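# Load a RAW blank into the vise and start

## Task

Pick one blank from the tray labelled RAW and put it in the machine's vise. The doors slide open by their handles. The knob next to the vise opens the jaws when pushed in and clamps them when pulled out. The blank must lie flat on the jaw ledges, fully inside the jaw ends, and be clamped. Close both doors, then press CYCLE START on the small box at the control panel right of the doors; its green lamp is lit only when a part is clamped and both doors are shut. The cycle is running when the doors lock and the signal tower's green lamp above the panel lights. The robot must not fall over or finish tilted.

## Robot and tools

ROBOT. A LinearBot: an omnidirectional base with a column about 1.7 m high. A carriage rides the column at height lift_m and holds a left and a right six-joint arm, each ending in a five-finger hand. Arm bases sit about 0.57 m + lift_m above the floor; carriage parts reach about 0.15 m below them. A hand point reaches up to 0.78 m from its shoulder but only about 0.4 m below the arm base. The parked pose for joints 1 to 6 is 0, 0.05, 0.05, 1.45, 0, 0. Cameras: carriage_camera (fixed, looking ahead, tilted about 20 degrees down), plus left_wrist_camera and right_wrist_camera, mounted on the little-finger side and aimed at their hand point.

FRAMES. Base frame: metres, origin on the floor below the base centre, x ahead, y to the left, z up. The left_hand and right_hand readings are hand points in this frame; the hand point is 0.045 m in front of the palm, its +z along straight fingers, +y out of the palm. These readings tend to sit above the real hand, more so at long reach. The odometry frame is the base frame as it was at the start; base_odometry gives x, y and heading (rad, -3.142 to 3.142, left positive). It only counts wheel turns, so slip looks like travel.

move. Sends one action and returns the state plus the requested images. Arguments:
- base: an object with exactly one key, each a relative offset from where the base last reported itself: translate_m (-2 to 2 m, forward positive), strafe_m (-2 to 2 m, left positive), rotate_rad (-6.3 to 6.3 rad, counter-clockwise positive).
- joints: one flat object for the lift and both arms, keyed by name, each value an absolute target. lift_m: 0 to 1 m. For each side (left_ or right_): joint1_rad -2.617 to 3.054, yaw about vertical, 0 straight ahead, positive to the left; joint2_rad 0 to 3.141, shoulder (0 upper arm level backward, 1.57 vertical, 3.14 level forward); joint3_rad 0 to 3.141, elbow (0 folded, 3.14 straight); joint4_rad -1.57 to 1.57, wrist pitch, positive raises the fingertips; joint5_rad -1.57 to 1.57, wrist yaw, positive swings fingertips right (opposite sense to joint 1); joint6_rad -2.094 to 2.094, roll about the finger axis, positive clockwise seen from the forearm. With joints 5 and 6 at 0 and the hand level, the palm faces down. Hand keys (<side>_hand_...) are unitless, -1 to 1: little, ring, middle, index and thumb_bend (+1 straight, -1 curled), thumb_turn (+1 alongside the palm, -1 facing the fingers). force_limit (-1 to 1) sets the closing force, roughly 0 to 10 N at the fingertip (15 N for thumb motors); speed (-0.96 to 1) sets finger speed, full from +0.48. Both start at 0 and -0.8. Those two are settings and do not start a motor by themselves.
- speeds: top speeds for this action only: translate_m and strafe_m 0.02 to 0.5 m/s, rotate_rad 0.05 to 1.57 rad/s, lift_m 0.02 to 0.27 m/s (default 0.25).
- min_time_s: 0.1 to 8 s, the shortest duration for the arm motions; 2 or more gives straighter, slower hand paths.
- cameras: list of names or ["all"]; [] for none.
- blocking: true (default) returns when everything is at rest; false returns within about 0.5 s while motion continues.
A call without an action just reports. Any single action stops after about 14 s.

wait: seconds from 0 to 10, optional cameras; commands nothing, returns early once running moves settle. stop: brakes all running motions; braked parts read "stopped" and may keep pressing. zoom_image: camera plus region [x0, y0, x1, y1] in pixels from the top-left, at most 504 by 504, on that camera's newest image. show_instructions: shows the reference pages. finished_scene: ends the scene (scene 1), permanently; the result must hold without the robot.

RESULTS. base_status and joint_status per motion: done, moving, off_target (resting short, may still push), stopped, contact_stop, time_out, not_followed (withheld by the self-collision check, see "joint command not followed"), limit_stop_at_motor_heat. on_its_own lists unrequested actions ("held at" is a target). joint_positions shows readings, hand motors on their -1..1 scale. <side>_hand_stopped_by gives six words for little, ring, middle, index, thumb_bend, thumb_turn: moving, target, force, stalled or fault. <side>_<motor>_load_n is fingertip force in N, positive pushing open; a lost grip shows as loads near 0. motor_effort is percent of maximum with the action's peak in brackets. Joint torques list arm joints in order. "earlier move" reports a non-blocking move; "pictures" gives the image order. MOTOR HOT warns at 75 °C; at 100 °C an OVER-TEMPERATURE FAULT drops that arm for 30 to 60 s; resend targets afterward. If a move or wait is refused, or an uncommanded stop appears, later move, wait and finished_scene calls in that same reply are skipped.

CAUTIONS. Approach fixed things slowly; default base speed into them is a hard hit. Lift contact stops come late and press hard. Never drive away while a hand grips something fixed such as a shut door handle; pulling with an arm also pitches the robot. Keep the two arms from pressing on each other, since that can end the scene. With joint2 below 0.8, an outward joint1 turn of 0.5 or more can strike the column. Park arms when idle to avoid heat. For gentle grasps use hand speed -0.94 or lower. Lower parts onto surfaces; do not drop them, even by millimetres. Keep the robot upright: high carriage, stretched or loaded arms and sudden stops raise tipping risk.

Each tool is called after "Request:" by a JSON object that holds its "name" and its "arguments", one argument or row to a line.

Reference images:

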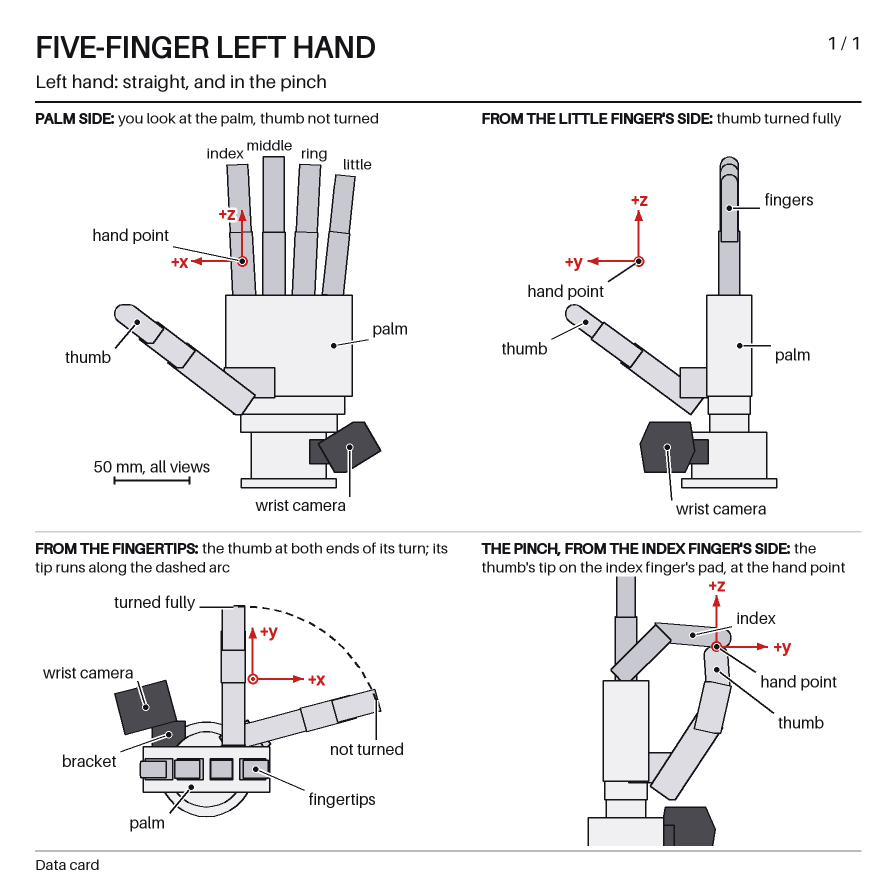

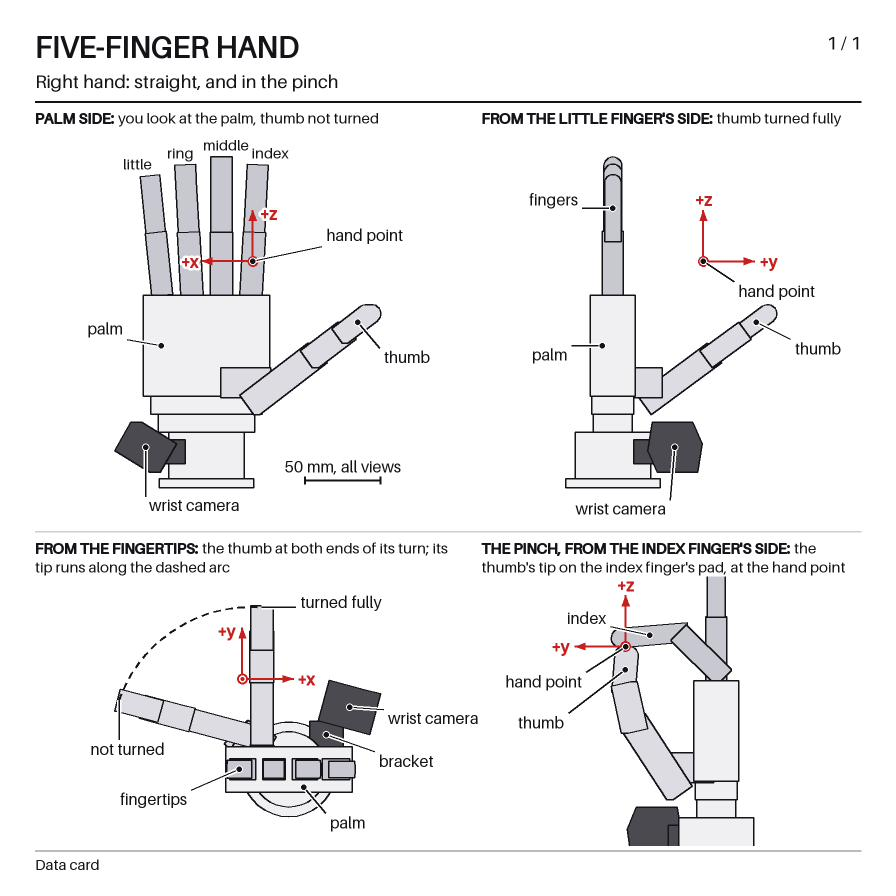

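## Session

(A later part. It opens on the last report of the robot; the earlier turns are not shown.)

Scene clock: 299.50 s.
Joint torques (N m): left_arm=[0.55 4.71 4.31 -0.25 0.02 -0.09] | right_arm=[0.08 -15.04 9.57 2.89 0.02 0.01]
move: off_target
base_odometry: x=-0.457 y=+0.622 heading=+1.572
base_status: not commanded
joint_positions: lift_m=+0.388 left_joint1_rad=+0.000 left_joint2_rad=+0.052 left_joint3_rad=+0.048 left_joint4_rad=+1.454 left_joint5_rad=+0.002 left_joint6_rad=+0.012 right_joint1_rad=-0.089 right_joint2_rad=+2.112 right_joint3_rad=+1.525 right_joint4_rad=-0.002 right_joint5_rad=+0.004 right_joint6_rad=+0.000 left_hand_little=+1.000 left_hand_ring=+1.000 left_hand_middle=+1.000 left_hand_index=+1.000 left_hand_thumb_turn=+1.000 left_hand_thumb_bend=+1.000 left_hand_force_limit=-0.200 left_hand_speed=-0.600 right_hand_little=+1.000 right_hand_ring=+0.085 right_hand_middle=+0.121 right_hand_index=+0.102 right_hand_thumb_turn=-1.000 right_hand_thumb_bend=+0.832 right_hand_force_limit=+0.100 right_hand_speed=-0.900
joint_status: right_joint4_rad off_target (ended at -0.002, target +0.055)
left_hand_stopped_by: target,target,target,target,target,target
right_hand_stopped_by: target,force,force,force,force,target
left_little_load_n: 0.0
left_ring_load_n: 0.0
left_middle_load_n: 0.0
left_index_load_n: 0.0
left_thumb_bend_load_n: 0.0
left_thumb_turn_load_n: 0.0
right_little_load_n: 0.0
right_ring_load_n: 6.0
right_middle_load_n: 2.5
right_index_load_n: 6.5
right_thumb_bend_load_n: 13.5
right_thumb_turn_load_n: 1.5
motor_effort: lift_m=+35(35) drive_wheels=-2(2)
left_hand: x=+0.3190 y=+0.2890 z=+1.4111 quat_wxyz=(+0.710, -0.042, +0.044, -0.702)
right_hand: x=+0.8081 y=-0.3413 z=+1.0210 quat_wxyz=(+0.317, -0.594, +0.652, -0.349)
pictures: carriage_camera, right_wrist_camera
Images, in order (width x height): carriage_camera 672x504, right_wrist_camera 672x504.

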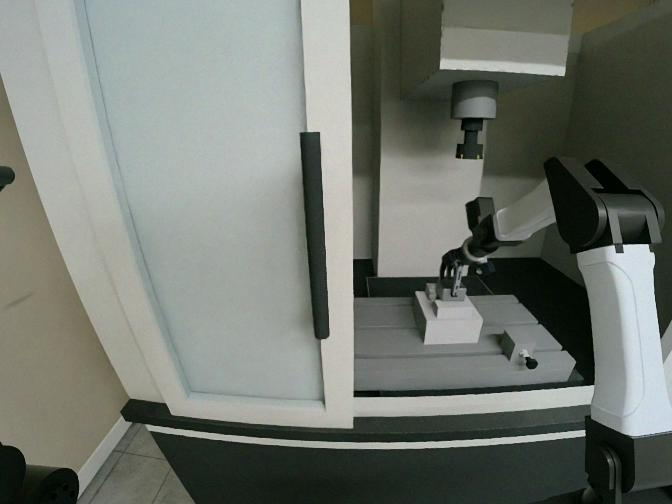

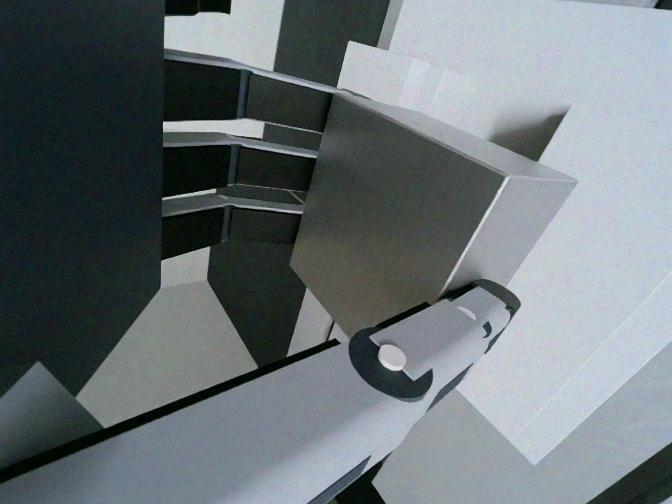

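Request:
{"name": "move", "arguments": {
  "joints": {"lift_m": 0.43},
  "speeds": {"lift_m": 0.1},
  "cameras": []
}}

Request:
{"name": "move", "arguments": {
  "base": {"translate_m": -0.32},
  "speeds": {"translate_m": 0.15},
  "cameras": []
}}

Request:
{"name": "move", "arguments": {
  "base": {"strafe_m": -0.357},
  "speeds": {"strafe_m": 0.15},
  "joints": {"right_joint1_rad": -0.088, "right_joint2_rad": 0.82, "right_joint3_rad": 0.37, "right_joint4_rad": -0.07, "right_joint5_rad": 0, "right_joint6_rad": 0},
  "min_time_s": 3,
  "cameras": ["carriage_camera", "right_wrist_camera"]
}}

Scene clock: 302.13 s.
Joint torques (N m): left_arm=[0.58 4.74 4.33 -0.21 0.03 -0.09] | right_arm=[0.08 -15.16 9.51 2.98 0.02 0.01]
move: done
base_odometry: x=-0.457 y=+0.622 heading=+1.572
base_status: not commanded
joint_positions: lift_m=+0.430 left_joint1_rad=+0.000 left_joint2_rad=+0.052 left_joint3_rad=+0.048 left_joint4_rad=+1.454 left_joint5_rad=+0.002 left_joint6_rad=+0.012 right_joint1_rad=-0.089 right_joint2_rad=+2.114 right_joint3_rad=+1.525 right_joint4_rad=-0.012 right_joint5_rad=+0.004 right_joint6_rad=+0.000 left_hand_little=+1.000 left_hand_ring=+1.000 left_hand_middle=+1.000 left_hand_index=+1.000 left_hand_thumb_turn=+1.000 left_hand_thumb_bend=+1.000 left_hand_force_limit=-0.200 left_hand_speed=-0.600 right_hand_little=+1.000 right_hand_ring=+0.085 right_hand_middle=+0.121 right_hand_index=+0.102 right_hand_thumb_turn=-1.000 right_hand_thumb_bend=+0.832 right_hand_force_limit=+0.100 right_hand_speed=-0.900
joint_status: all done
left_hand_stopped_by: target,target,target,target,target,target
right_hand_stopped_by: target,force,force,force,force,target
left_little_load_n: 0.0
left_ring_load_n: 0.0
left_middle_load_n: 0.0
left_index_load_n: 0.0
left_thumb_bend_load_n: 0.0
left_thumb_turn_load_n: 0.0
right_little_load_n: 0.0
right_ring_load_n: 6.0
right_middle_load_n: 3.0
right_index_load_n: 6.5
right_thumb_bend_load_n: 13.5
right_thumb_turn_load_n: 2.0
motor_effort: lift_m=+34(42) drive_wheels=-2(2)
left_hand: x=+0.3191 y=+0.2890 z=+1.4532 quat_wxyz=(+0.710, -0.042, +0.044, -0.702)
right_hand: x=+0.8062 y=-0.3411 z=+1.0603 quat_wxyz=(+0.314, -0.596, +0.653, -0.345)

Scene clock: 305.17 s.
Joint torques (N m): left_arm=[0.57 4.68 4.37 -0.21 0.02 -0.07] | right_arm=[0.08 -15.21 9.51 3 0.01 0.01]
move: done
base_odometry: x=-0.457 y=+0.302 heading=+1.572
base_status: done
joint_positions: lift_m=+0.430 left_joint1_rad=+0.000 left_joint2_rad=+0.052 left_joint3_rad=+0.048 left_joint4_rad=+1.451 left_joint5_rad=+0.002 left_joint6_rad=+0.012 right_joint1_rad=-0.089 right_joint2_rad=+2.114 right_joint3_rad=+1.525 right_joint4_rad=-0.014 right_joint5_rad=+0.004 right_joint6_rad=+0.000 left_hand_little=+1.000 left_hand_ring=+1.000 left_hand_middle=+1.000 left_hand_index=+1.000 left_hand_thumb_turn=+1.000 left_hand_thumb_bend=+1.000 left_hand_force_limit=-0.200 left_hand_speed=-0.600 right_hand_little=+1.000 right_hand_ring=+0.085 right_hand_middle=+0.121 right_hand_index=+0.102 right_hand_thumb_turn=-1.000 right_hand_thumb_bend=+0.832 right_hand_force_limit=+0.100 right_hand_speed=-0.900
joint_status: not commanded
left_hand_stopped_by: target,target,target,target,target,target
right_hand_stopped_by: target,force,force,force,force,target
left_little_load_n: 0.0
left_ring_load_n: 0.0
left_middle_load_n: 0.0
left_index_load_n: 0.0
left_thumb_bend_load_n: 0.0
left_thumb_turn_load_n: 0.0
right_little_load_n: 0.0
right_ring_load_n: 6.0
right_middle_load_n: 2.5
right_index_load_n: 6.5
right_thumb_bend_load_n: 13.5
right_thumb_turn_load_n: 1.5
motor_effort: lift_m=+34(34) drive_wheels=-2(5)
left_hand: x=+0.3198 y=+0.2890 z=+1.4529 quat_wxyz=(+0.710, -0.043, +0.045, -0.701)
right_hand: x=+0.8057 y=-0.3410 z=+1.0598 quat_wxyz=(+0.313, -0.597, +0.654, -0.344)

Scene clock: 308.47 s.
Joint torques (N m): left_arm=[0.39 4.75 4.42 -0.22 0.04 -0.08] | right_arm=[-0.1 -4.52 8.14 2.89 0.02 0.01]
move: off_target
base_odometry: x=-0.100 y=+0.302 heading=+1.572
base_status: done
joint_positions: lift_m=+0.430 left_joint1_rad=+0.001 left_joint2_rad=+0.052 left_joint3_rad=+0.048 left_joint4_rad=+1.451 left_joint5_rad=+0.002 left_joint6_rad=+0.012 right_joint1_rad=-0.087 right_joint2_rad=+0.847 right_joint3_rad=+0.362 right_joint4_rad=-0.129 right_joint5_rad=+0.003 right_joint6_rad=+0.000 left_hand_little=+1.000 left_hand_ring=+1.000 left_hand_middle=+1.000 left_hand_index=+1.000 left_hand_thumb_turn=+1.000 left_hand_thumb_bend=+1.000 left_hand_force_limit=-0.200 left_hand_speed=-0.600 right_hand_little=+1.000 right_hand_ring=+0.085 right_hand_middle=+0.121 right_hand_index=+0.102 right_hand_thumb_turn=-1.000 right_hand_thumb_bend=+0.832 right_hand_force_limit=+0.100 right_hand_speed=-0.900
joint_status: right_joint4_rad off_target (ended at -0.130, target -0.070); the others done
left_hand_stopped_by: target,target,target,target,target,target
right_hand_stopped_by: target,force,force,force,force,target
left_little_load_n: 0.0
left_ring_load_n: 0.0
left_middle_load_n: 0.0
left_index_load_n: 0.0
left_thumb_bend_load_n: 0.0
left_thumb_turn_load_n: 0.0
right_little_load_n: 0.0
right_ring_load_n: 6.0
right_middle_load_n: 2.5
right_index_load_n: 6.5
right_thumb_bend_load_n: 13.5
right_thumb_turn_load_n: 1.5
motor_effort: lift_m=+34(34) drive_wheels=-3(5)
left_hand: x=+0.3198 y=+0.2890 z=+1.4529 quat_wxyz=(+0.710, -0.043, +0.045, -0.701)
right_hand: x=+0.5009 y=-0.3129 z=+1.0544 quat_wxyz=(+0.310, -0.599, +0.655, -0.340)
Images, in order (width x height): carriage_camera 672x504, right_wrist_camera 672x504.

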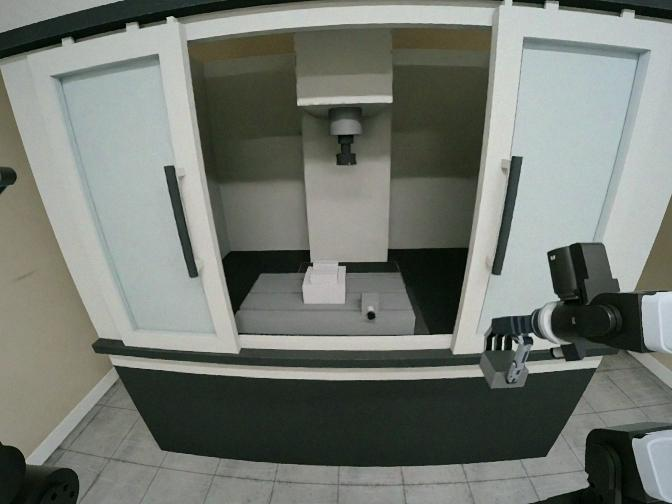

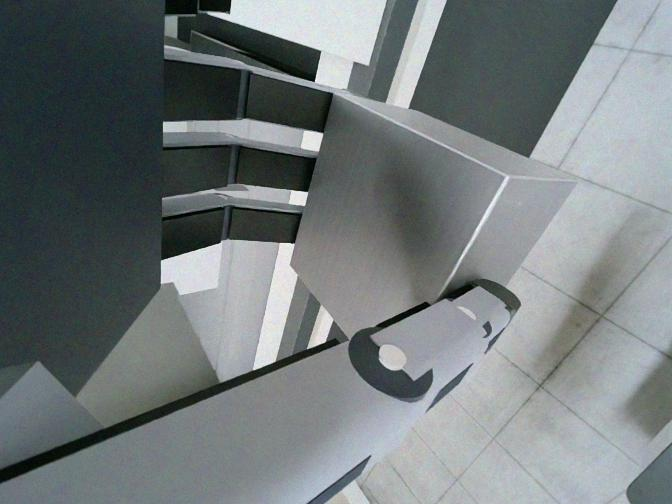

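Request:
{"name": "zoom_image", "arguments": {
  "camera": "carriage_camera",
  "region": [290, 250, 430, 350]
}}

Scaled by 3.600 from the camera's image (finer frame: 960x720).

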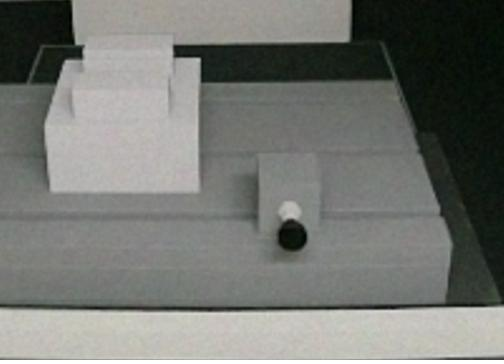

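Request:
{"name": "move", "arguments": {
  "joints": {"lift_m": 0.28, "left_hand_index": -1, "left_hand_middle": -1, "left_hand_ring": -1, "left_hand_little": -1, "left_hand_speed": -0.5, "left_hand_force_limit": 0},
  "speeds": {"lift_m": 0.15},
  "cameras": []
}}

Request:
{"name": "move", "arguments": {
  "joints": {"left_joint1_rad": -1.022, "left_joint2_rad": 2.585, "left_joint3_rad": 1.664, "left_joint4_rad": 0.92, "left_joint5_rad": -1.006, "left_joint6_rad": 0},
  "min_time_s": 3.5,
  "cameras": ["carriage_camera", "left_wrist_camera"]
}}

Scene clock: 313.33 s.
Joint torques (N m): left_arm=[0.57 4.71 4.38 -0.18 0.03 -0.08] | right_arm=[-0.09 -3.95 8.83 3.02 0.02 0.01]
move: done
base_odometry: x=-0.100 y=+0.302 heading=+1.572
base_status: not commanded
joint_positions: lift_m=+0.280 left_joint1_rad=+0.001 left_joint2_rad=+0.052 left_joint3_rad=+0.048 left_joint4_rad=+1.451 left_joint5_rad=+0.002 left_joint6_rad=+0.012 right_joint1_rad=-0.087 right_joint2_rad=+0.842 right_joint3_rad=+0.355 right_joint4_rad=-0.142 right_joint5_rad=+0.003 right_joint6_rad=+0.000 left_hand_little=-1.000 left_hand_ring=-1.000 left_hand_middle=-1.000 left_hand_index=-1.000 left_hand_thumb_turn=+1.000 left_hand_thumb_bend=+1.000 left_hand_force_limit=+0.000 left_hand_speed=-0.500 right_hand_little=+1.000 right_hand_ring=+0.085 right_hand_middle=+0.121 right_hand_index=+0.102 right_hand_thumb_turn=-1.000 right_hand_thumb_bend=+0.832 right_hand_force_limit=+0.100 right_hand_speed=-0.900
joint_status: all done
left_hand_stopped_by: target,target,target,target,target,target
right_hand_stopped_by: target,force,force,force,force,target
left_little_load_n: 0.0
left_ring_load_n: -0.5
left_middle_load_n: 0.0
left_index_load_n: 0.0
left_thumb_bend_load_n: 0.0
left_thumb_turn_load_n: 0.0
right_little_load_n: 0.0
right_ring_load_n: 6.0
right_middle_load_n: 2.5
right_index_load_n: 6.5
right_thumb_bend_load_n: 13.5
right_thumb_turn_load_n: 1.5
motor_effort: lift_m=+27(28) drive_wheels=-3(3)
left_hand: x=+0.3198 y=+0.2890 z=+1.3035 quat_wxyz=(+0.710, -0.043, +0.045, -0.701)
right_hand: x=+0.4966 y=-0.3125 z=+0.9006 quat_wxyz=(+0.306, -0.602, +0.658, -0.335)

Scene clock: 317.13 s.
Joint torques (N m): left_arm=[0.4 -13.9 6.49 1.76 -0.18 -0.08] | right_arm=[-0.1 -3.96 8.8 3.02 0.02 0.01]
move: done
base_odometry: x=-0.100 y=+0.302 heading=+1.572
base_status: not commanded
joint_positions: lift_m=+0.280 left_joint1_rad=-1.019 left_joint2_rad=+2.566 left_joint3_rad=+1.643 left_joint4_rad=+0.930 left_joint5_rad=-0.989 left_joint6_rad=+0.011 right_joint1_rad=-0.087 right_joint2_rad=+0.842 right_joint3_rad=+0.355 right_joint4_rad=-0.142 right_joint5_rad=+0.003 right_joint6_rad=+0.000 left_hand_little=-1.000 left_hand_ring=-1.000 left_hand_middle=-1.000 left_hand_index=-1.000 left_hand_thumb_turn=+1.000 left_hand_thumb_bend=+1.000 left_hand_force_limit=+0.000 left_hand_speed=-0.500 right_hand_little=+1.000 right_hand_ring=+0.085 right_hand_middle=+0.121 right_hand_index=+0.102 right_hand_thumb_turn=-1.000 right_hand_thumb_bend=+0.832 right_hand_force_limit=+0.100 right_hand_speed=-0.900
joint_status: all done
left_hand_stopped_by: target,target,target,target,target,target
right_hand_stopped_by: target,force,force,force,force,target
left_little_load_n: 0.0
left_ring_load_n: 0.0
left_middle_load_n: 0.0
left_index_load_n: 0.0
left_thumb_bend_load_n: 0.0
left_thumb_turn_load_n: -0.5
right_little_load_n: 0.0
right_ring_load_n: 6.0
right_middle_load_n: 2.5
right_index_load_n: 6.5
right_thumb_bend_load_n: 13.5
right_thumb_turn_load_n: 1.5
motor_effort: lift_m=+27(27) drive_wheels=-3(3)
left_hand: x=+0.6861 y=-0.1523 z=+0.8976 quat_wxyz=(+0.495, -0.490, +0.508, -0.507)
right_hand: x=+0.4967 y=-0.3125 z=+0.9007 quat_wxyz=(+0.306, -0.602, +0.657, -0.335)
Images, in order (width x height): carriage_camera 672x504, left_wrist_camera 672x504.

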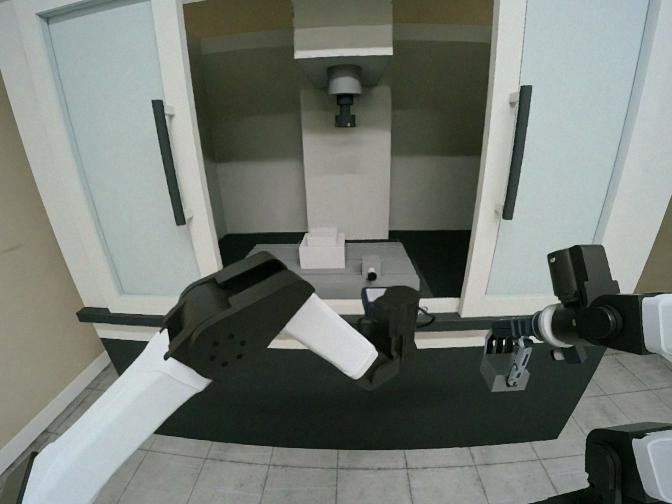

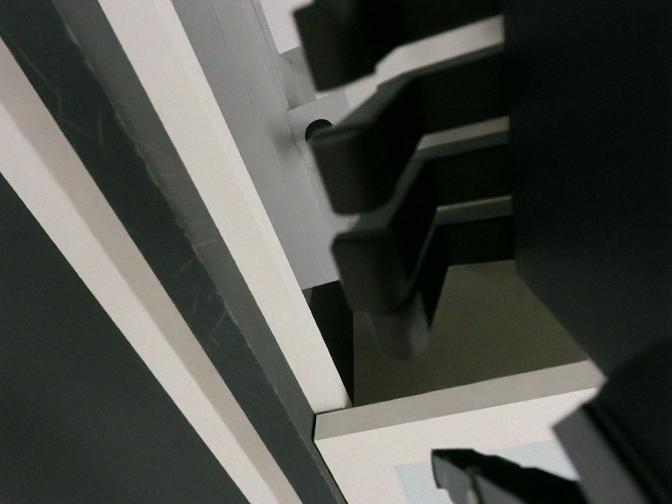

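Request:
{"name": "move", "arguments": {
  "base": {"strafe_m": -0.008},
  "speeds": {"strafe_m": 0.05},
  "joints": {"lift_m": 0.2505},
  "cameras": []
}}

Request:
{"name": "move", "arguments": {
  "base": {"translate_m": 0.165},
  "speeds": {"translate_m": 0.08},
  "cameras": ["carriage_camera", "left_wrist_camera"]
}}

Request:
{"name": "zoom_image", "arguments": {
  "camera": "left_wrist_camera",
  "region": [200, 0, 560, 300]
}}

Scene clock: 318.13 s.
Joint torques (N m): left_arm=[0.5 -15.72 5.82 1.87 -0.16 -0.08] | right_arm=[-0.09 -3.74 9.11 3.03 -0.02 0.02]
move: done
base_odometry: x=-0.092 y=+0.302 heading=+1.571
base_status: done
joint_positions: lift_m=+0.251 left_joint1_rad=-1.021 left_joint2_rad=+2.582 left_joint3_rad=+1.652 left_joint4_rad=+0.920 left_joint5_rad=-0.992 left_joint6_rad=+0.011 right_joint1_rad=-0.087 right_joint2_rad=+0.841 right_joint3_rad=+0.351 right_joint4_rad=-0.144 right_joint5_rad=+0.006 right_joint6_rad=+0.000 left_hand_little=-1.000 left_hand_ring=-1.000 left_hand_middle=-1.000 left_hand_index=-1.000 left_hand_thumb_turn=+1.000 left_hand_thumb_bend=+1.000 left_hand_force_limit=+0.000 left_hand_speed=-0.500 right_hand_little=+1.000 right_hand_ring=+0.085 right_hand_middle=+0.121 right_hand_index=+0.102 right_hand_thumb_turn=-1.000 right_hand_thumb_bend=+0.832 right_hand_force_limit=+0.100 right_hand_speed=-0.900
joint_status: all done
left_hand_stopped_by: target,target,target,target,target,target
right_hand_stopped_by: target,force,force,force,force,target
left_little_load_n: 0.0
left_ring_load_n: 0.0
left_middle_load_n: 0.0
left_index_load_n: 0.5
left_thumb_bend_load_n: 0.0
left_thumb_turn_load_n: -0.5
right_little_load_n: 0.0
right_ring_load_n: 6.0
right_middle_load_n: 2.5
right_index_load_n: 6.5
right_thumb_bend_load_n: 13.5
right_thumb_turn_load_n: 1.5
motor_effort: lift_m=+27(28) drive_wheels=-3(6)
left_hand: x=+0.6856 y=-0.1524 z=+0.8594 quat_wxyz=(+0.496, -0.489, +0.513, -0.501)
right_hand: x=+0.4956 y=-0.3132 z=+0.8698 quat_wxyz=(+0.303, -0.602, +0.659, -0.335)

Scene clock: 320.80 s.
Joint torques (N m): left_arm=[0.51 -15.62 5.83 1.85 -0.16 -0.09] | right_arm=[-0.09 -3.81 9.14 3.02 -0.01 0.02]
move: done
base_odometry: x=-0.091 y=+0.467 heading=+1.571
base_status: done
joint_positions: lift_m=+0.251 left_joint1_rad=-1.021 left_joint2_rad=+2.582 left_joint3_rad=+1.652 left_joint4_rad=+0.921 left_joint5_rad=-0.993 left_joint6_rad=+0.011 right_joint1_rad=-0.087 right_joint2_rad=+0.841 right_joint3_rad=+0.351 right_joint4_rad=-0.143 right_joint5_rad=+0.006 right_joint6_rad=+0.000 left_hand_little=-1.000 left_hand_ring=-1.000 left_hand_middle=-1.000 left_hand_index=-1.000 left_hand_thumb_turn=+1.000 left_hand_thumb_bend=+1.000 left_hand_force_limit=+0.000 left_hand_speed=-0.500 right_hand_little=+1.000 right_hand_ring=+0.085 right_hand_middle=+0.121 right_hand_index=+0.102 right_hand_thumb_turn=-1.000 right_hand_thumb_bend=+0.832 right_hand_force_limit=+0.100 right_hand_speed=-0.900
joint_status: not commanded
left_hand_stopped_by: target,target,target,target,target,target
right_hand_stopped_by: target,force,force,force,force,target
left_little_load_n: 0.0
left_ring_load_n: 0.0
left_middle_load_n: 0.0
left_index_load_n: 0.0
left_thumb_bend_load_n: 0.0
left_thumb_turn_load_n: -0.5
right_little_load_n: 0.0
right_ring_load_n: 6.0
right_middle_load_n: 2.5
right_index_load_n: 6.5
right_thumb_bend_load_n: 13.5
right_thumb_turn_load_n: 2.0
motor_effort: lift_m=+27(28) drive_wheels=-4(7)
left_hand: x=+0.6856 y=-0.1523 z=+0.8595 quat_wxyz=(+0.496, -0.489, +0.513, -0.501)
right_hand: x=+0.4958 y=-0.3132 z=+0.8700 quat_wxyz=(+0.304, -0.602, +0.658, -0.335)
Images, in order (width x height): carriage_camera 672x504, left_wrist_camera 672x504.

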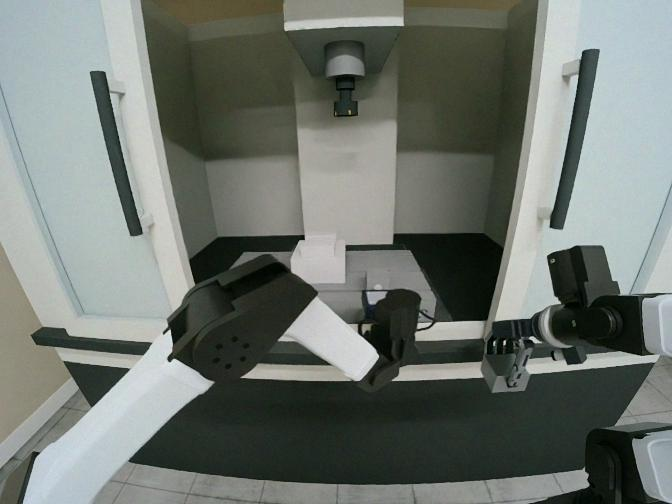

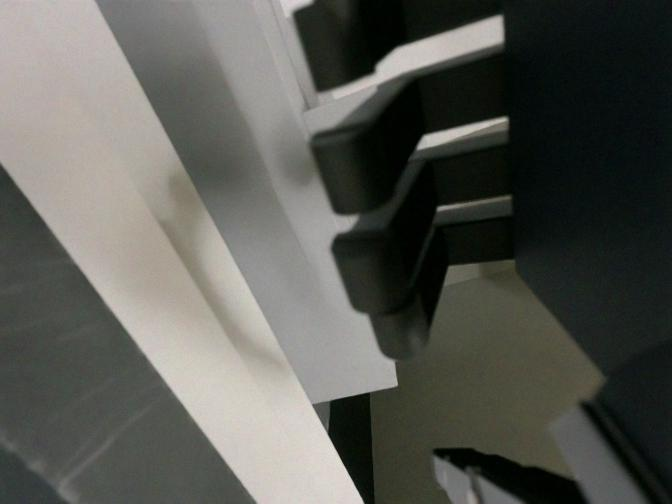

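Scaled by 1.400 from the camera's image (finer frame: 960x720).

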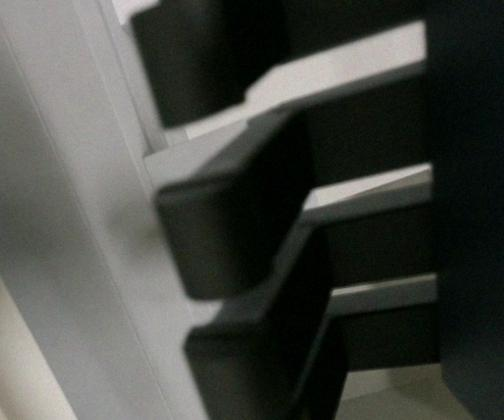

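Request:
{"name": "move", "arguments": {
  "base": {"translate_m": 0.035},
  "speeds": {"translate_m": 0.04},
  "joints": {"lift_m": 0.2565},
  "cameras": ["left_wrist_camera"]
}}

Request:
{"name": "move", "arguments": {
  "base": {"translate_m": 0.02},
  "speeds": {"translate_m": 0.03},
  "cameras": ["left_wrist_camera", "carriage_camera"]
}}

Scene clock: 322.33 s.
Joint torques (N m): left_arm=[0.36 -15.62 5.35 1.82 -0.13 -0.07] | right_arm=[-0.09 -3.71 9.16 3.01 -0.02 0.01]
move: done
base_odometry: x=-0.091 y=+0.502 heading=+1.570
base_status: done
joint_positions: lift_m=+0.256 left_joint1_rad=-1.020 left_joint2_rad=+2.582 left_joint3_rad=+1.656 left_joint4_rad=+0.923 left_joint5_rad=-0.995 left_joint6_rad=+0.011 right_joint1_rad=-0.087 right_joint2_rad=+0.841 right_joint3_rad=+0.351 right_joint4_rad=-0.140 right_joint5_rad=+0.006 right_joint6_rad=+0.000 left_hand_little=-1.000 left_hand_ring=-1.000 left_hand_middle=-1.000 left_hand_index=-1.000 left_hand_thumb_turn=+1.000 left_hand_thumb_bend=+1.000 left_hand_force_limit=+0.000 left_hand_speed=-0.500 right_hand_little=+1.000 right_hand_ring=+0.085 right_hand_middle=+0.121 right_hand_index=+0.102 right_hand_thumb_turn=-1.000 right_hand_thumb_bend=+0.832 right_hand_force_limit=+0.100 right_hand_speed=-0.900
joint_status: all done
left_hand_stopped_by: target,target,target,target,target,target
right_hand_stopped_by: target,force,force,force,force,target
left_little_load_n: 0.5
left_ring_load_n: 0.0
left_middle_load_n: 0.0
left_index_load_n: 0.0
left_thumb_bend_load_n: 0.0
left_thumb_turn_load_n: -0.5
right_little_load_n: 0.0
right_ring_load_n: 6.0
right_middle_load_n: 3.0
right_index_load_n: 6.5
right_thumb_bend_load_n: 13.5
right_thumb_turn_load_n: 1.5
motor_effort: lift_m=+34(42) drive_wheels=-4(7)
left_hand: x=+0.6868 y=-0.1523 z=+0.8670 quat_wxyz=(+0.497, -0.491, +0.510, -0.502)
right_hand: x=+0.4964 y=-0.3133 z=+0.8761 quat_wxyz=(+0.305, -0.601, +0.658, -0.336)
Images, in order (width x height): left_wrist_camera 672x504.

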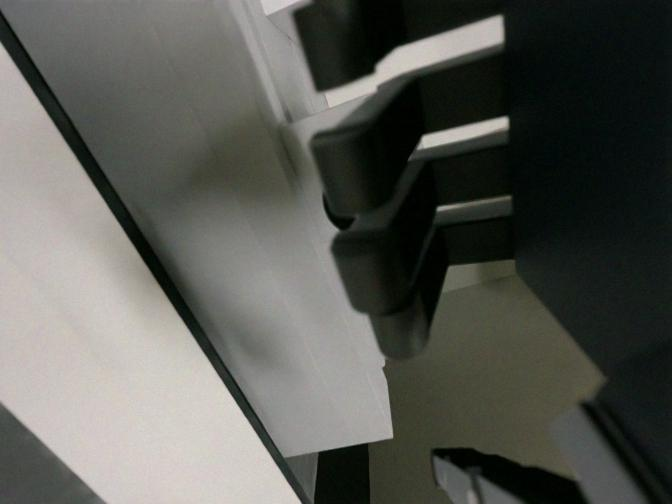

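Scene clock: 323.50 s.
Joint torques (N m): left_arm=[1.09 -15.58 5.52 1.57 -0.03 -0.06] | right_arm=[-0.09 -3.7 9.16 3.02 -0.02 0.02]
move: done
base_odometry: x=-0.091 y=+0.522 heading=+1.569
base_status: done
joint_positions: lift_m=+0.256 left_joint1_rad=-1.026 left_joint2_rad=+2.582 left_joint3_rad=+1.656 left_joint4_rad=+0.944 left_joint5_rad=-0.998 left_joint6_rad=+0.010 right_joint1_rad=-0.087 right_joint2_rad=+0.840 right_joint3_rad=+0.351 right_joint4_rad=-0.140 right_joint5_rad=+0.007 right_joint6_rad=+0.000 left_hand_little=-1.000 left_hand_ring=-1.000 left_hand_middle=-1.000 left_hand_index=-1.000 left_hand_thumb_turn=+1.000 left_hand_thumb_bend=+1.000 left_hand_force_limit=+0.000 left_hand_speed=-0.500 right_hand_little=+1.000 right_hand_ring=+0.085 right_hand_middle=+0.121 right_hand_index=+0.102 right_hand_thumb_turn=-1.000 right_hand_thumb_bend=+0.832 right_hand_force_limit=+0.100 right_hand_speed=-0.900
joint_status: not commanded
left_hand_stopped_by: target,target,target,target,target,target
right_hand_stopped_by: target,force,force,force,force,target
left_little_load_n: 0.0
left_ring_load_n: 0.0
left_middle_load_n: -1.0
left_index_load_n: 0.0
left_thumb_bend_load_n: 0.0
left_thumb_turn_load_n: 0.0
right_little_load_n: 0.0
right_ring_load_n: 6.0
right_middle_load_n: 3.0
right_index_load_n: 6.5
right_thumb_bend_load_n: 13.5
right_thumb_turn_load_n: 2.0
motor_effort: lift_m=+34(35) drive_wheels=+2(8)
left_hand: x=+0.6844 y=-0.1559 z=+0.8714 quat_wxyz=(+0.494, -0.492, +0.503, -0.511)
right_hand: x=+0.4964 y=-0.3134 z=+0.8762 quat_wxyz=(+0.305, -0.601, +0.658, -0.337)
pictures: carriage_camera, left_wrist_camera
Images, in order (width x height): carriage_camera 672x504, left_wrist_camera 672x504.

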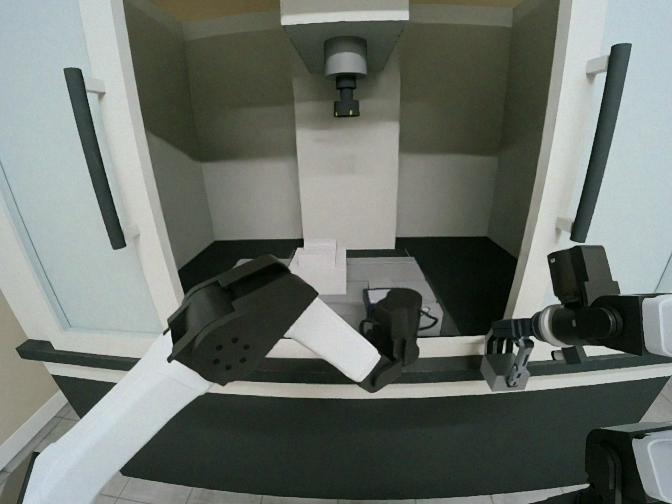

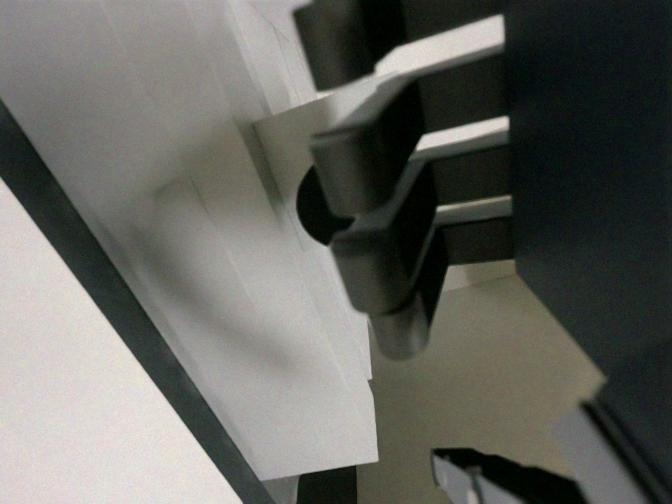

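Request:
{"name": "move", "arguments": {
  "base": {"translate_m": -0.035},
  "speeds": {"translate_m": 0.06},
  "cameras": []
}}

Request:
{"name": "move", "arguments": {
  "joints": {"lift_m": 0.246},
  "speeds": {"lift_m": 0.05},
  "cameras": ["left_wrist_camera"]
}}

Request:
{"name": "move", "arguments": {
  "base": {"translate_m": 0.025},
  "speeds": {"translate_m": 0.04},
  "cameras": ["left_wrist_camera"]
}}

Scene clock: 325.50 s.
Joint torques (N m): left_arm=[0.84 -15.65 5.33 1.74 -0.06 -0.07] | right_arm=[-0.1 -3.69 9.13 2.99 -0.02 0.02]
move: done
base_odometry: x=-0.091 y=+0.487 heading=+1.569
base_status: done
joint_positions: lift_m=+0.256 left_joint1_rad=-1.024 left_joint2_rad=+2.582 left_joint3_rad=+1.656 left_joint4_rad=+0.930 left_joint5_rad=-0.998 left_joint6_rad=+0.010 right_joint1_rad=-0.087 right_joint2_rad=+0.840 right_joint3_rad=+0.351 right_joint4_rad=-0.140 right_joint5_rad=+0.006 right_joint6_rad=+0.000 left_hand_little=-1.000 left_hand_ring=-1.000 left_hand_middle=-1.000 left_hand_index=-1.000 left_hand_thumb_turn=+1.000 left_hand_thumb_bend=+1.000 left_hand_force_limit=+0.000 left_hand_speed=-0.500 right_hand_little=+1.000 right_hand_ring=+0.085 right_hand_middle=+0.121 right_hand_index=+0.102 right_hand_thumb_turn=-1.000 right_hand_thumb_bend=+0.832 right_hand_force_limit=+0.100 right_hand_speed=-0.900
joint_status: not commanded
left_hand_stopped_by: target,target,target,target,target,target
right_hand_stopped_by: target,force,force,force,force,target
left_little_load_n: 0.0
left_ring_load_n: 0.0
left_middle_load_n: 0.0
left_index_load_n: 0.0
left_thumb_bend_load_n: 0.0
left_thumb_turn_load_n: -0.5
right_little_load_n: 0.0
right_ring_load_n: 6.0
right_middle_load_n: 3.0
right_index_load_n: 6.5
right_thumb_bend_load_n: 13.5
right_thumb_turn_load_n: 1.5
motor_effort: lift_m=+34(34) drive_wheels=+0(9)
left_hand: x=+0.6849 y=-0.1542 z=+0.8685 quat_wxyz=(+0.496, -0.491, +0.508, -0.505)
right_hand: x=+0.4965 y=-0.3133 z=+0.8763 quat_wxyz=(+0.305, -0.601, +0.658, -0.337)

Scene clock: 326.03 s.
Joint torques (N m): left_arm=[0.76 -15.61 5.45 1.79 -0.09 -0.06] | right_arm=[-0.09 -3.69 9.1 3 -0.02 0.02]
move: done
base_odometry: x=-0.091 y=+0.487 heading=+1.569
base_status: not commanded
joint_positions: lift_m=+0.246 left_joint1_rad=-1.024 left_joint2_rad=+2.582 left_joint3_rad=+1.656 left_joint4_rad=+0.923 left_joint5_rad=-0.998 left_joint6_rad=+0.010 right_joint1_rad=-0.087 right_joint2_rad=+0.840 right_joint3_rad=+0.351 right_joint4_rad=-0.138 right_joint5_rad=+0.006 right_joint6_rad=+0.000 left_hand_little=-1.000 left_hand_ring=-1.000 left_hand_middle=-1.000 left_hand_index=-1.000 left_hand_thumb_turn=+1.000 left_hand_thumb_bend=+1.000 left_hand_force_limit=+0.000 left_hand_speed=-0.500 right_hand_little=+1.000 right_hand_ring=+0.085 right_hand_middle=+0.121 right_hand_index=+0.102 right_hand_thumb_turn=-1.000 right_hand_thumb_bend=+0.832 right_hand_force_limit=+0.100 right_hand_speed=-0.900
joint_status: all done
left_hand_stopped_by: target,target,target,target,target,target
right_hand_stopped_by: target,force,force,force,force,target
left_little_load_n: 0.5
left_ring_load_n: 0.0
left_middle_load_n: 0.0
left_index_load_n: 0.0
left_thumb_bend_load_n: 0.0
left_thumb_turn_load_n: 0.0
right_little_load_n: 0.0
right_ring_load_n: 6.0
right_middle_load_n: 2.5
right_index_load_n: 6.5
right_thumb_bend_load_n: 13.5
right_thumb_turn_load_n: 2.0
motor_effort: lift_m=+27(28) drive_wheels=+0(0)
left_hand: x=+0.6847 y=-0.1539 z=+0.8572 quat_wxyz=(+0.496, -0.491, +0.510, -0.503)
right_hand: x=+0.4968 y=-0.3133 z=+0.8667 quat_wxyz=(+0.305, -0.601, +0.657, -0.337)
Images, in order (width x height): left_wrist_camera 672x504.

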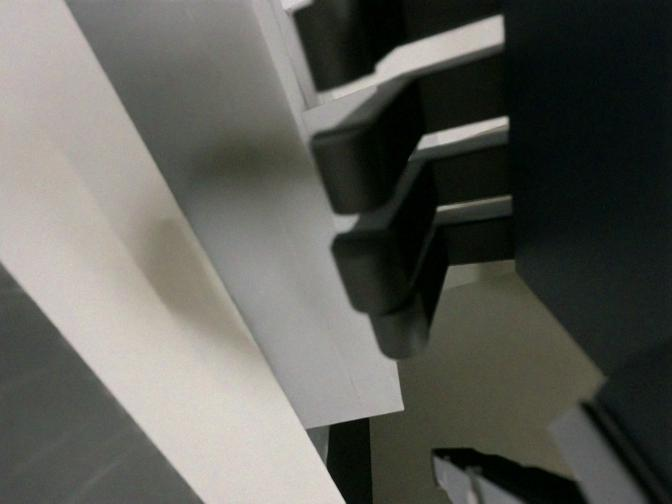

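Scene clock: 327.10 s.
Joint torques (N m): left_arm=[1.39 -15.64 5.39 1.81 -0.07 -0.07] | right_arm=[-0.09 -3.63 9.2 2.99 -0.02 0.01]
move: done
base_odometry: x=-0.091 y=+0.512 heading=+1.569
base_status: done
joint_positions: lift_m=+0.246 left_joint1_rad=-1.030 left_joint2_rad=+2.582 left_joint3_rad=+1.656 left_joint4_rad=+0.923 left_joint5_rad=-1.000 left_joint6_rad=+0.010 right_joint1_rad=-0.087 right_joint2_rad=+0.840 right_joint3_rad=+0.351 right_joint4_rad=-0.139 right_joint5_rad=+0.006 right_joint6_rad=+0.000 left_hand_little=-1.000 left_hand_ring=-1.000 left_hand_middle=-1.000 left_hand_index=-1.000 left_hand_thumb_turn=+1.000 left_hand_thumb_bend=+1.000 left_hand_force_limit=+0.000 left_hand_speed=-0.500 right_hand_little=+1.000 right_hand_ring=+0.085 right_hand_middle=+0.121 right_hand_index=+0.102 right_hand_thumb_turn=-1.000 right_hand_thumb_bend=+0.832 right_hand_force_limit=+0.100 right_hand_speed=-0.900
joint_status: not commanded
left_hand_stopped_by: target,target,target,target,target,target
right_hand_stopped_by: target,force,force,force,force,target
left_little_load_n: 0.0
left_ring_load_n: 0.0
left_middle_load_n: -0.5
left_index_load_n: 0.0
left_thumb_bend_load_n: 0.0
left_thumb_turn_load_n: -0.5
right_little_load_n: 0.0
right_ring_load_n: 6.0
right_middle_load_n: 2.5
right_index_load_n: 6.5
right_thumb_bend_load_n: 13.5
right_thumb_turn_load_n: 2.0
motor_effort: lift_m=+27(27) drive_wheels=-3(5)
left_hand: x=+0.6819 y=-0.1562 z=+0.8572 quat_wxyz=(+0.495, -0.490, +0.511, -0.504)
right_hand: x=+0.4967 y=-0.3133 z=+0.8665 quat_wxyz=(+0.305, -0.601, +0.658, -0.337)
Images, in order (width x height): left_wrist_camera 672x504.

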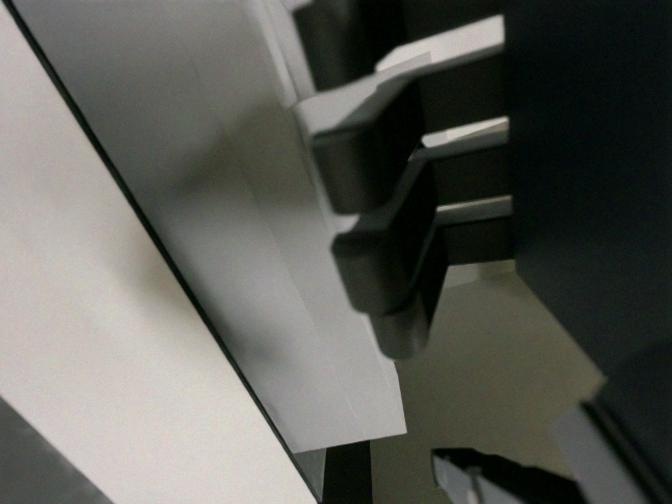

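Request:
{"name": "move", "arguments": {
  "base": {"translate_m": 0.02},
  "speeds": {"translate_m": 0.03},
  "cameras": ["carriage_camera", "left_wrist_camera"]
}}

Scene clock: 330.03 s.
Joint torques (N m): left_arm=[5.3 -15.56 5.37 1.77 1.06 -0.06] | right_arm=[-0.09 -3.58 9.07 3.38 -0.03 0.02]
move: done
base_odometry: x=-0.090 y=+0.532 heading=+1.569
base_status: done
joint_positions: lift_m=+0.246 left_joint1_rad=-1.071 left_joint2_rad=+2.582 left_joint3_rad=+1.656 left_joint4_rad=+0.921 left_joint5_rad=-1.093 left_joint6_rad=+0.010 right_joint1_rad=-0.087 right_joint2_rad=+0.839 right_joint3_rad=+0.351 right_joint4_rad=-0.180 right_joint5_rad=+0.008 right_joint6_rad=+0.000 left_hand_little=-1.000 left_hand_ring=-1.000 left_hand_middle=-1.000 left_hand_index=-1.000 left_hand_thumb_turn=+1.000 left_hand_thumb_bend=+1.000 left_hand_force_limit=+0.000 left_hand_speed=-0.500 right_hand_little=+1.000 right_hand_ring=+0.085 right_hand_middle=+0.121 right_hand_index=+0.102 right_hand_thumb_turn=-1.000 right_hand_thumb_bend=+0.832 right_hand_force_limit=+0.100 right_hand_speed=-0.900
joint_status: not commanded
left_hand_stopped_by: target,target,target,target,target,target
right_hand_stopped_by: target,force,force,force,force,target
left_little_load_n: 0.0
left_ring_load_n: 0.0
left_middle_load_n: -5.0
left_index_load_n: 0.0
left_thumb_bend_load_n: 0.0
left_thumb_turn_load_n: 0.0
right_little_load_n: -2.0
right_ring_load_n: 6.0
right_middle_load_n: 2.5
right_index_load_n: 6.5
right_thumb_bend_load_n: 13.5
right_thumb_turn_load_n: 2.0
motor_effort: lift_m=+27(27) drive_wheels=+3(6)
left_hand: x=+0.6655 y=-0.1563 z=+0.8569 quat_wxyz=(+0.509, -0.503, +0.499, -0.490)
right_hand: x=+0.4882 y=-0.3129 z=+0.8593 quat_wxyz=(+0.292, -0.607, +0.664, -0.324)
Images, in order (width x height): carriage_camera 672x504, left_wrist_camera 672x504.

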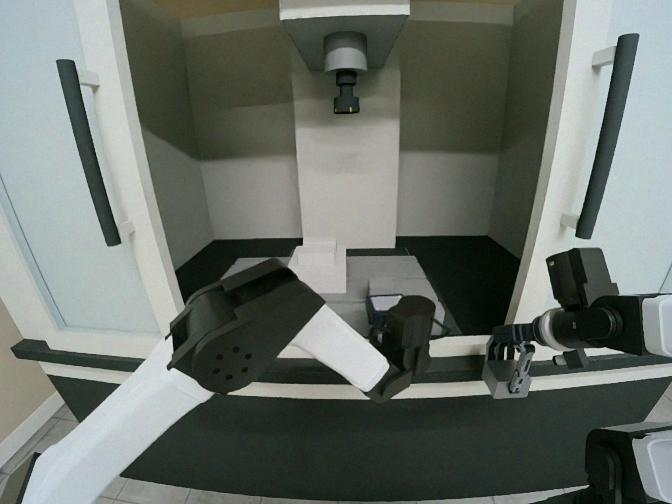

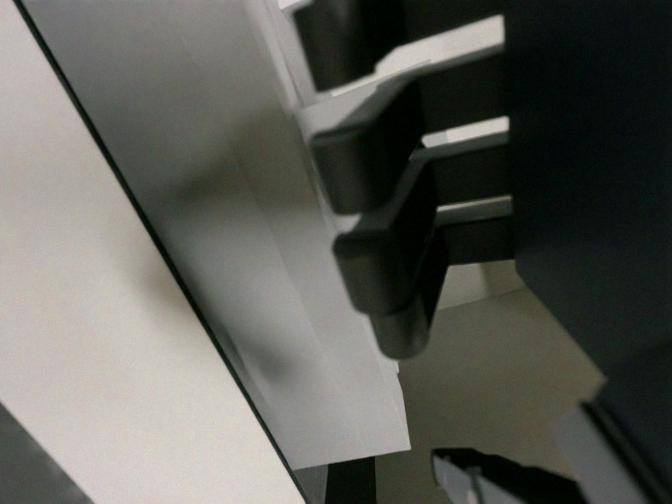

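Request:
{"name": "move", "arguments": {
  "base": {"translate_m": 0.012},
  "speeds": {"translate_m": 0.03},
  "cameras": ["carriage_camera"]
}}

Request:
{"name": "zoom_image", "arguments": {
  "camera": "carriage_camera",
  "region": [280, 230, 480, 400]
}}

Scene clock: 331.00 s.
Joint torques (N m): left_arm=[6.61 -15.54 5.38 1.77 1.42 -0.06] | right_arm=[-0.09 -3.4 8.98 3.84 -0.06 0.02]
move: done
base_odometry: x=-0.090 y=+0.544 heading=+1.568
base_status: done
joint_positions: lift_m=+0.246 left_joint1_rad=-1.085 left_joint2_rad=+2.582 left_joint3_rad=+1.655 left_joint4_rad=+0.920 left_joint5_rad=-1.124 left_joint6_rad=+0.011 right_joint1_rad=-0.087 right_joint2_rad=+0.838 right_joint3_rad=+0.351 right_joint4_rad=-0.228 right_joint5_rad=+0.011 right_joint6_rad=+0.000 left_hand_little=-1.000 left_hand_ring=-1.000 left_hand_middle=-1.001 left_hand_index=-1.000 left_hand_thumb_turn=+1.000 left_hand_thumb_bend=+1.000 left_hand_force_limit=+0.000 left_hand_speed=-0.500 right_hand_little=+1.000 right_hand_ring=+0.085 right_hand_middle=+0.121 right_hand_index=+0.102 right_hand_thumb_turn=-1.000 right_hand_thumb_bend=+0.832 right_hand_force_limit=+0.100 right_hand_speed=-0.900
joint_status: not commanded
left_hand_stopped_by: target,target,target,target,target,target
right_hand_stopped_by: target,force,force,force,force,target
left_little_load_n: 0.0
left_ring_load_n: -0.5
left_middle_load_n: -6.5
left_index_load_n: 0.0
left_thumb_bend_load_n: 0.0
left_thumb_turn_load_n: -0.5
right_little_load_n: -4.5
right_ring_load_n: 6.0
right_middle_load_n: 3.0
right_index_load_n: 6.5
right_thumb_bend_load_n: 13.5
right_thumb_turn_load_n: 1.5
motor_effort: lift_m=+27(27) drive_wheels=+3(9)
left_hand: x=+0.6595 y=-0.1562 z=+0.8565 quat_wxyz=(+0.513, -0.506, +0.495, -0.485)
right_hand: x=+0.4780 y=-0.3127 z=+0.8516 quat_wxyz=(+0.277, -0.613, +0.672, -0.310)
Images, in order (width x height): carriage_camera 672x504.

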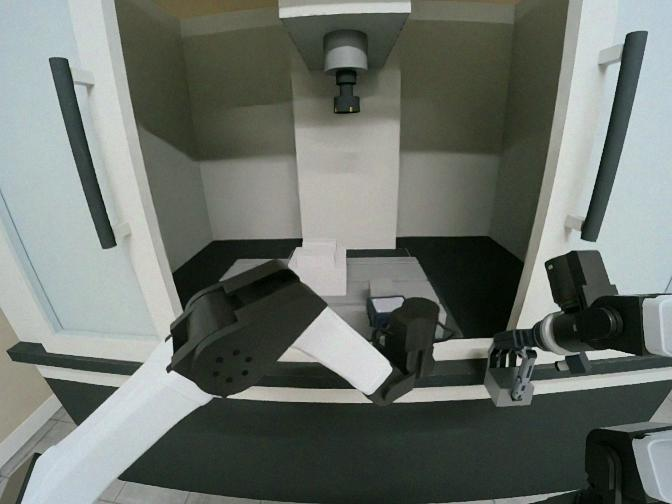

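Scaled by 2.520 from the camera's image (finer frame: 960x720).

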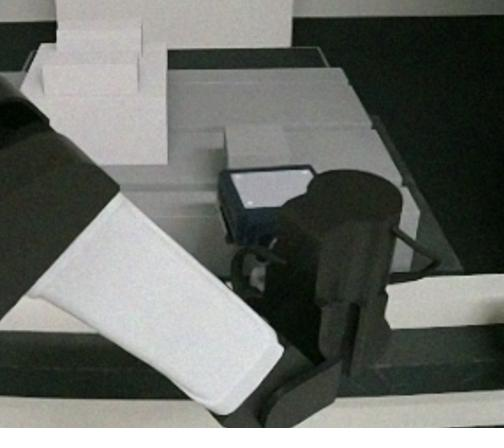

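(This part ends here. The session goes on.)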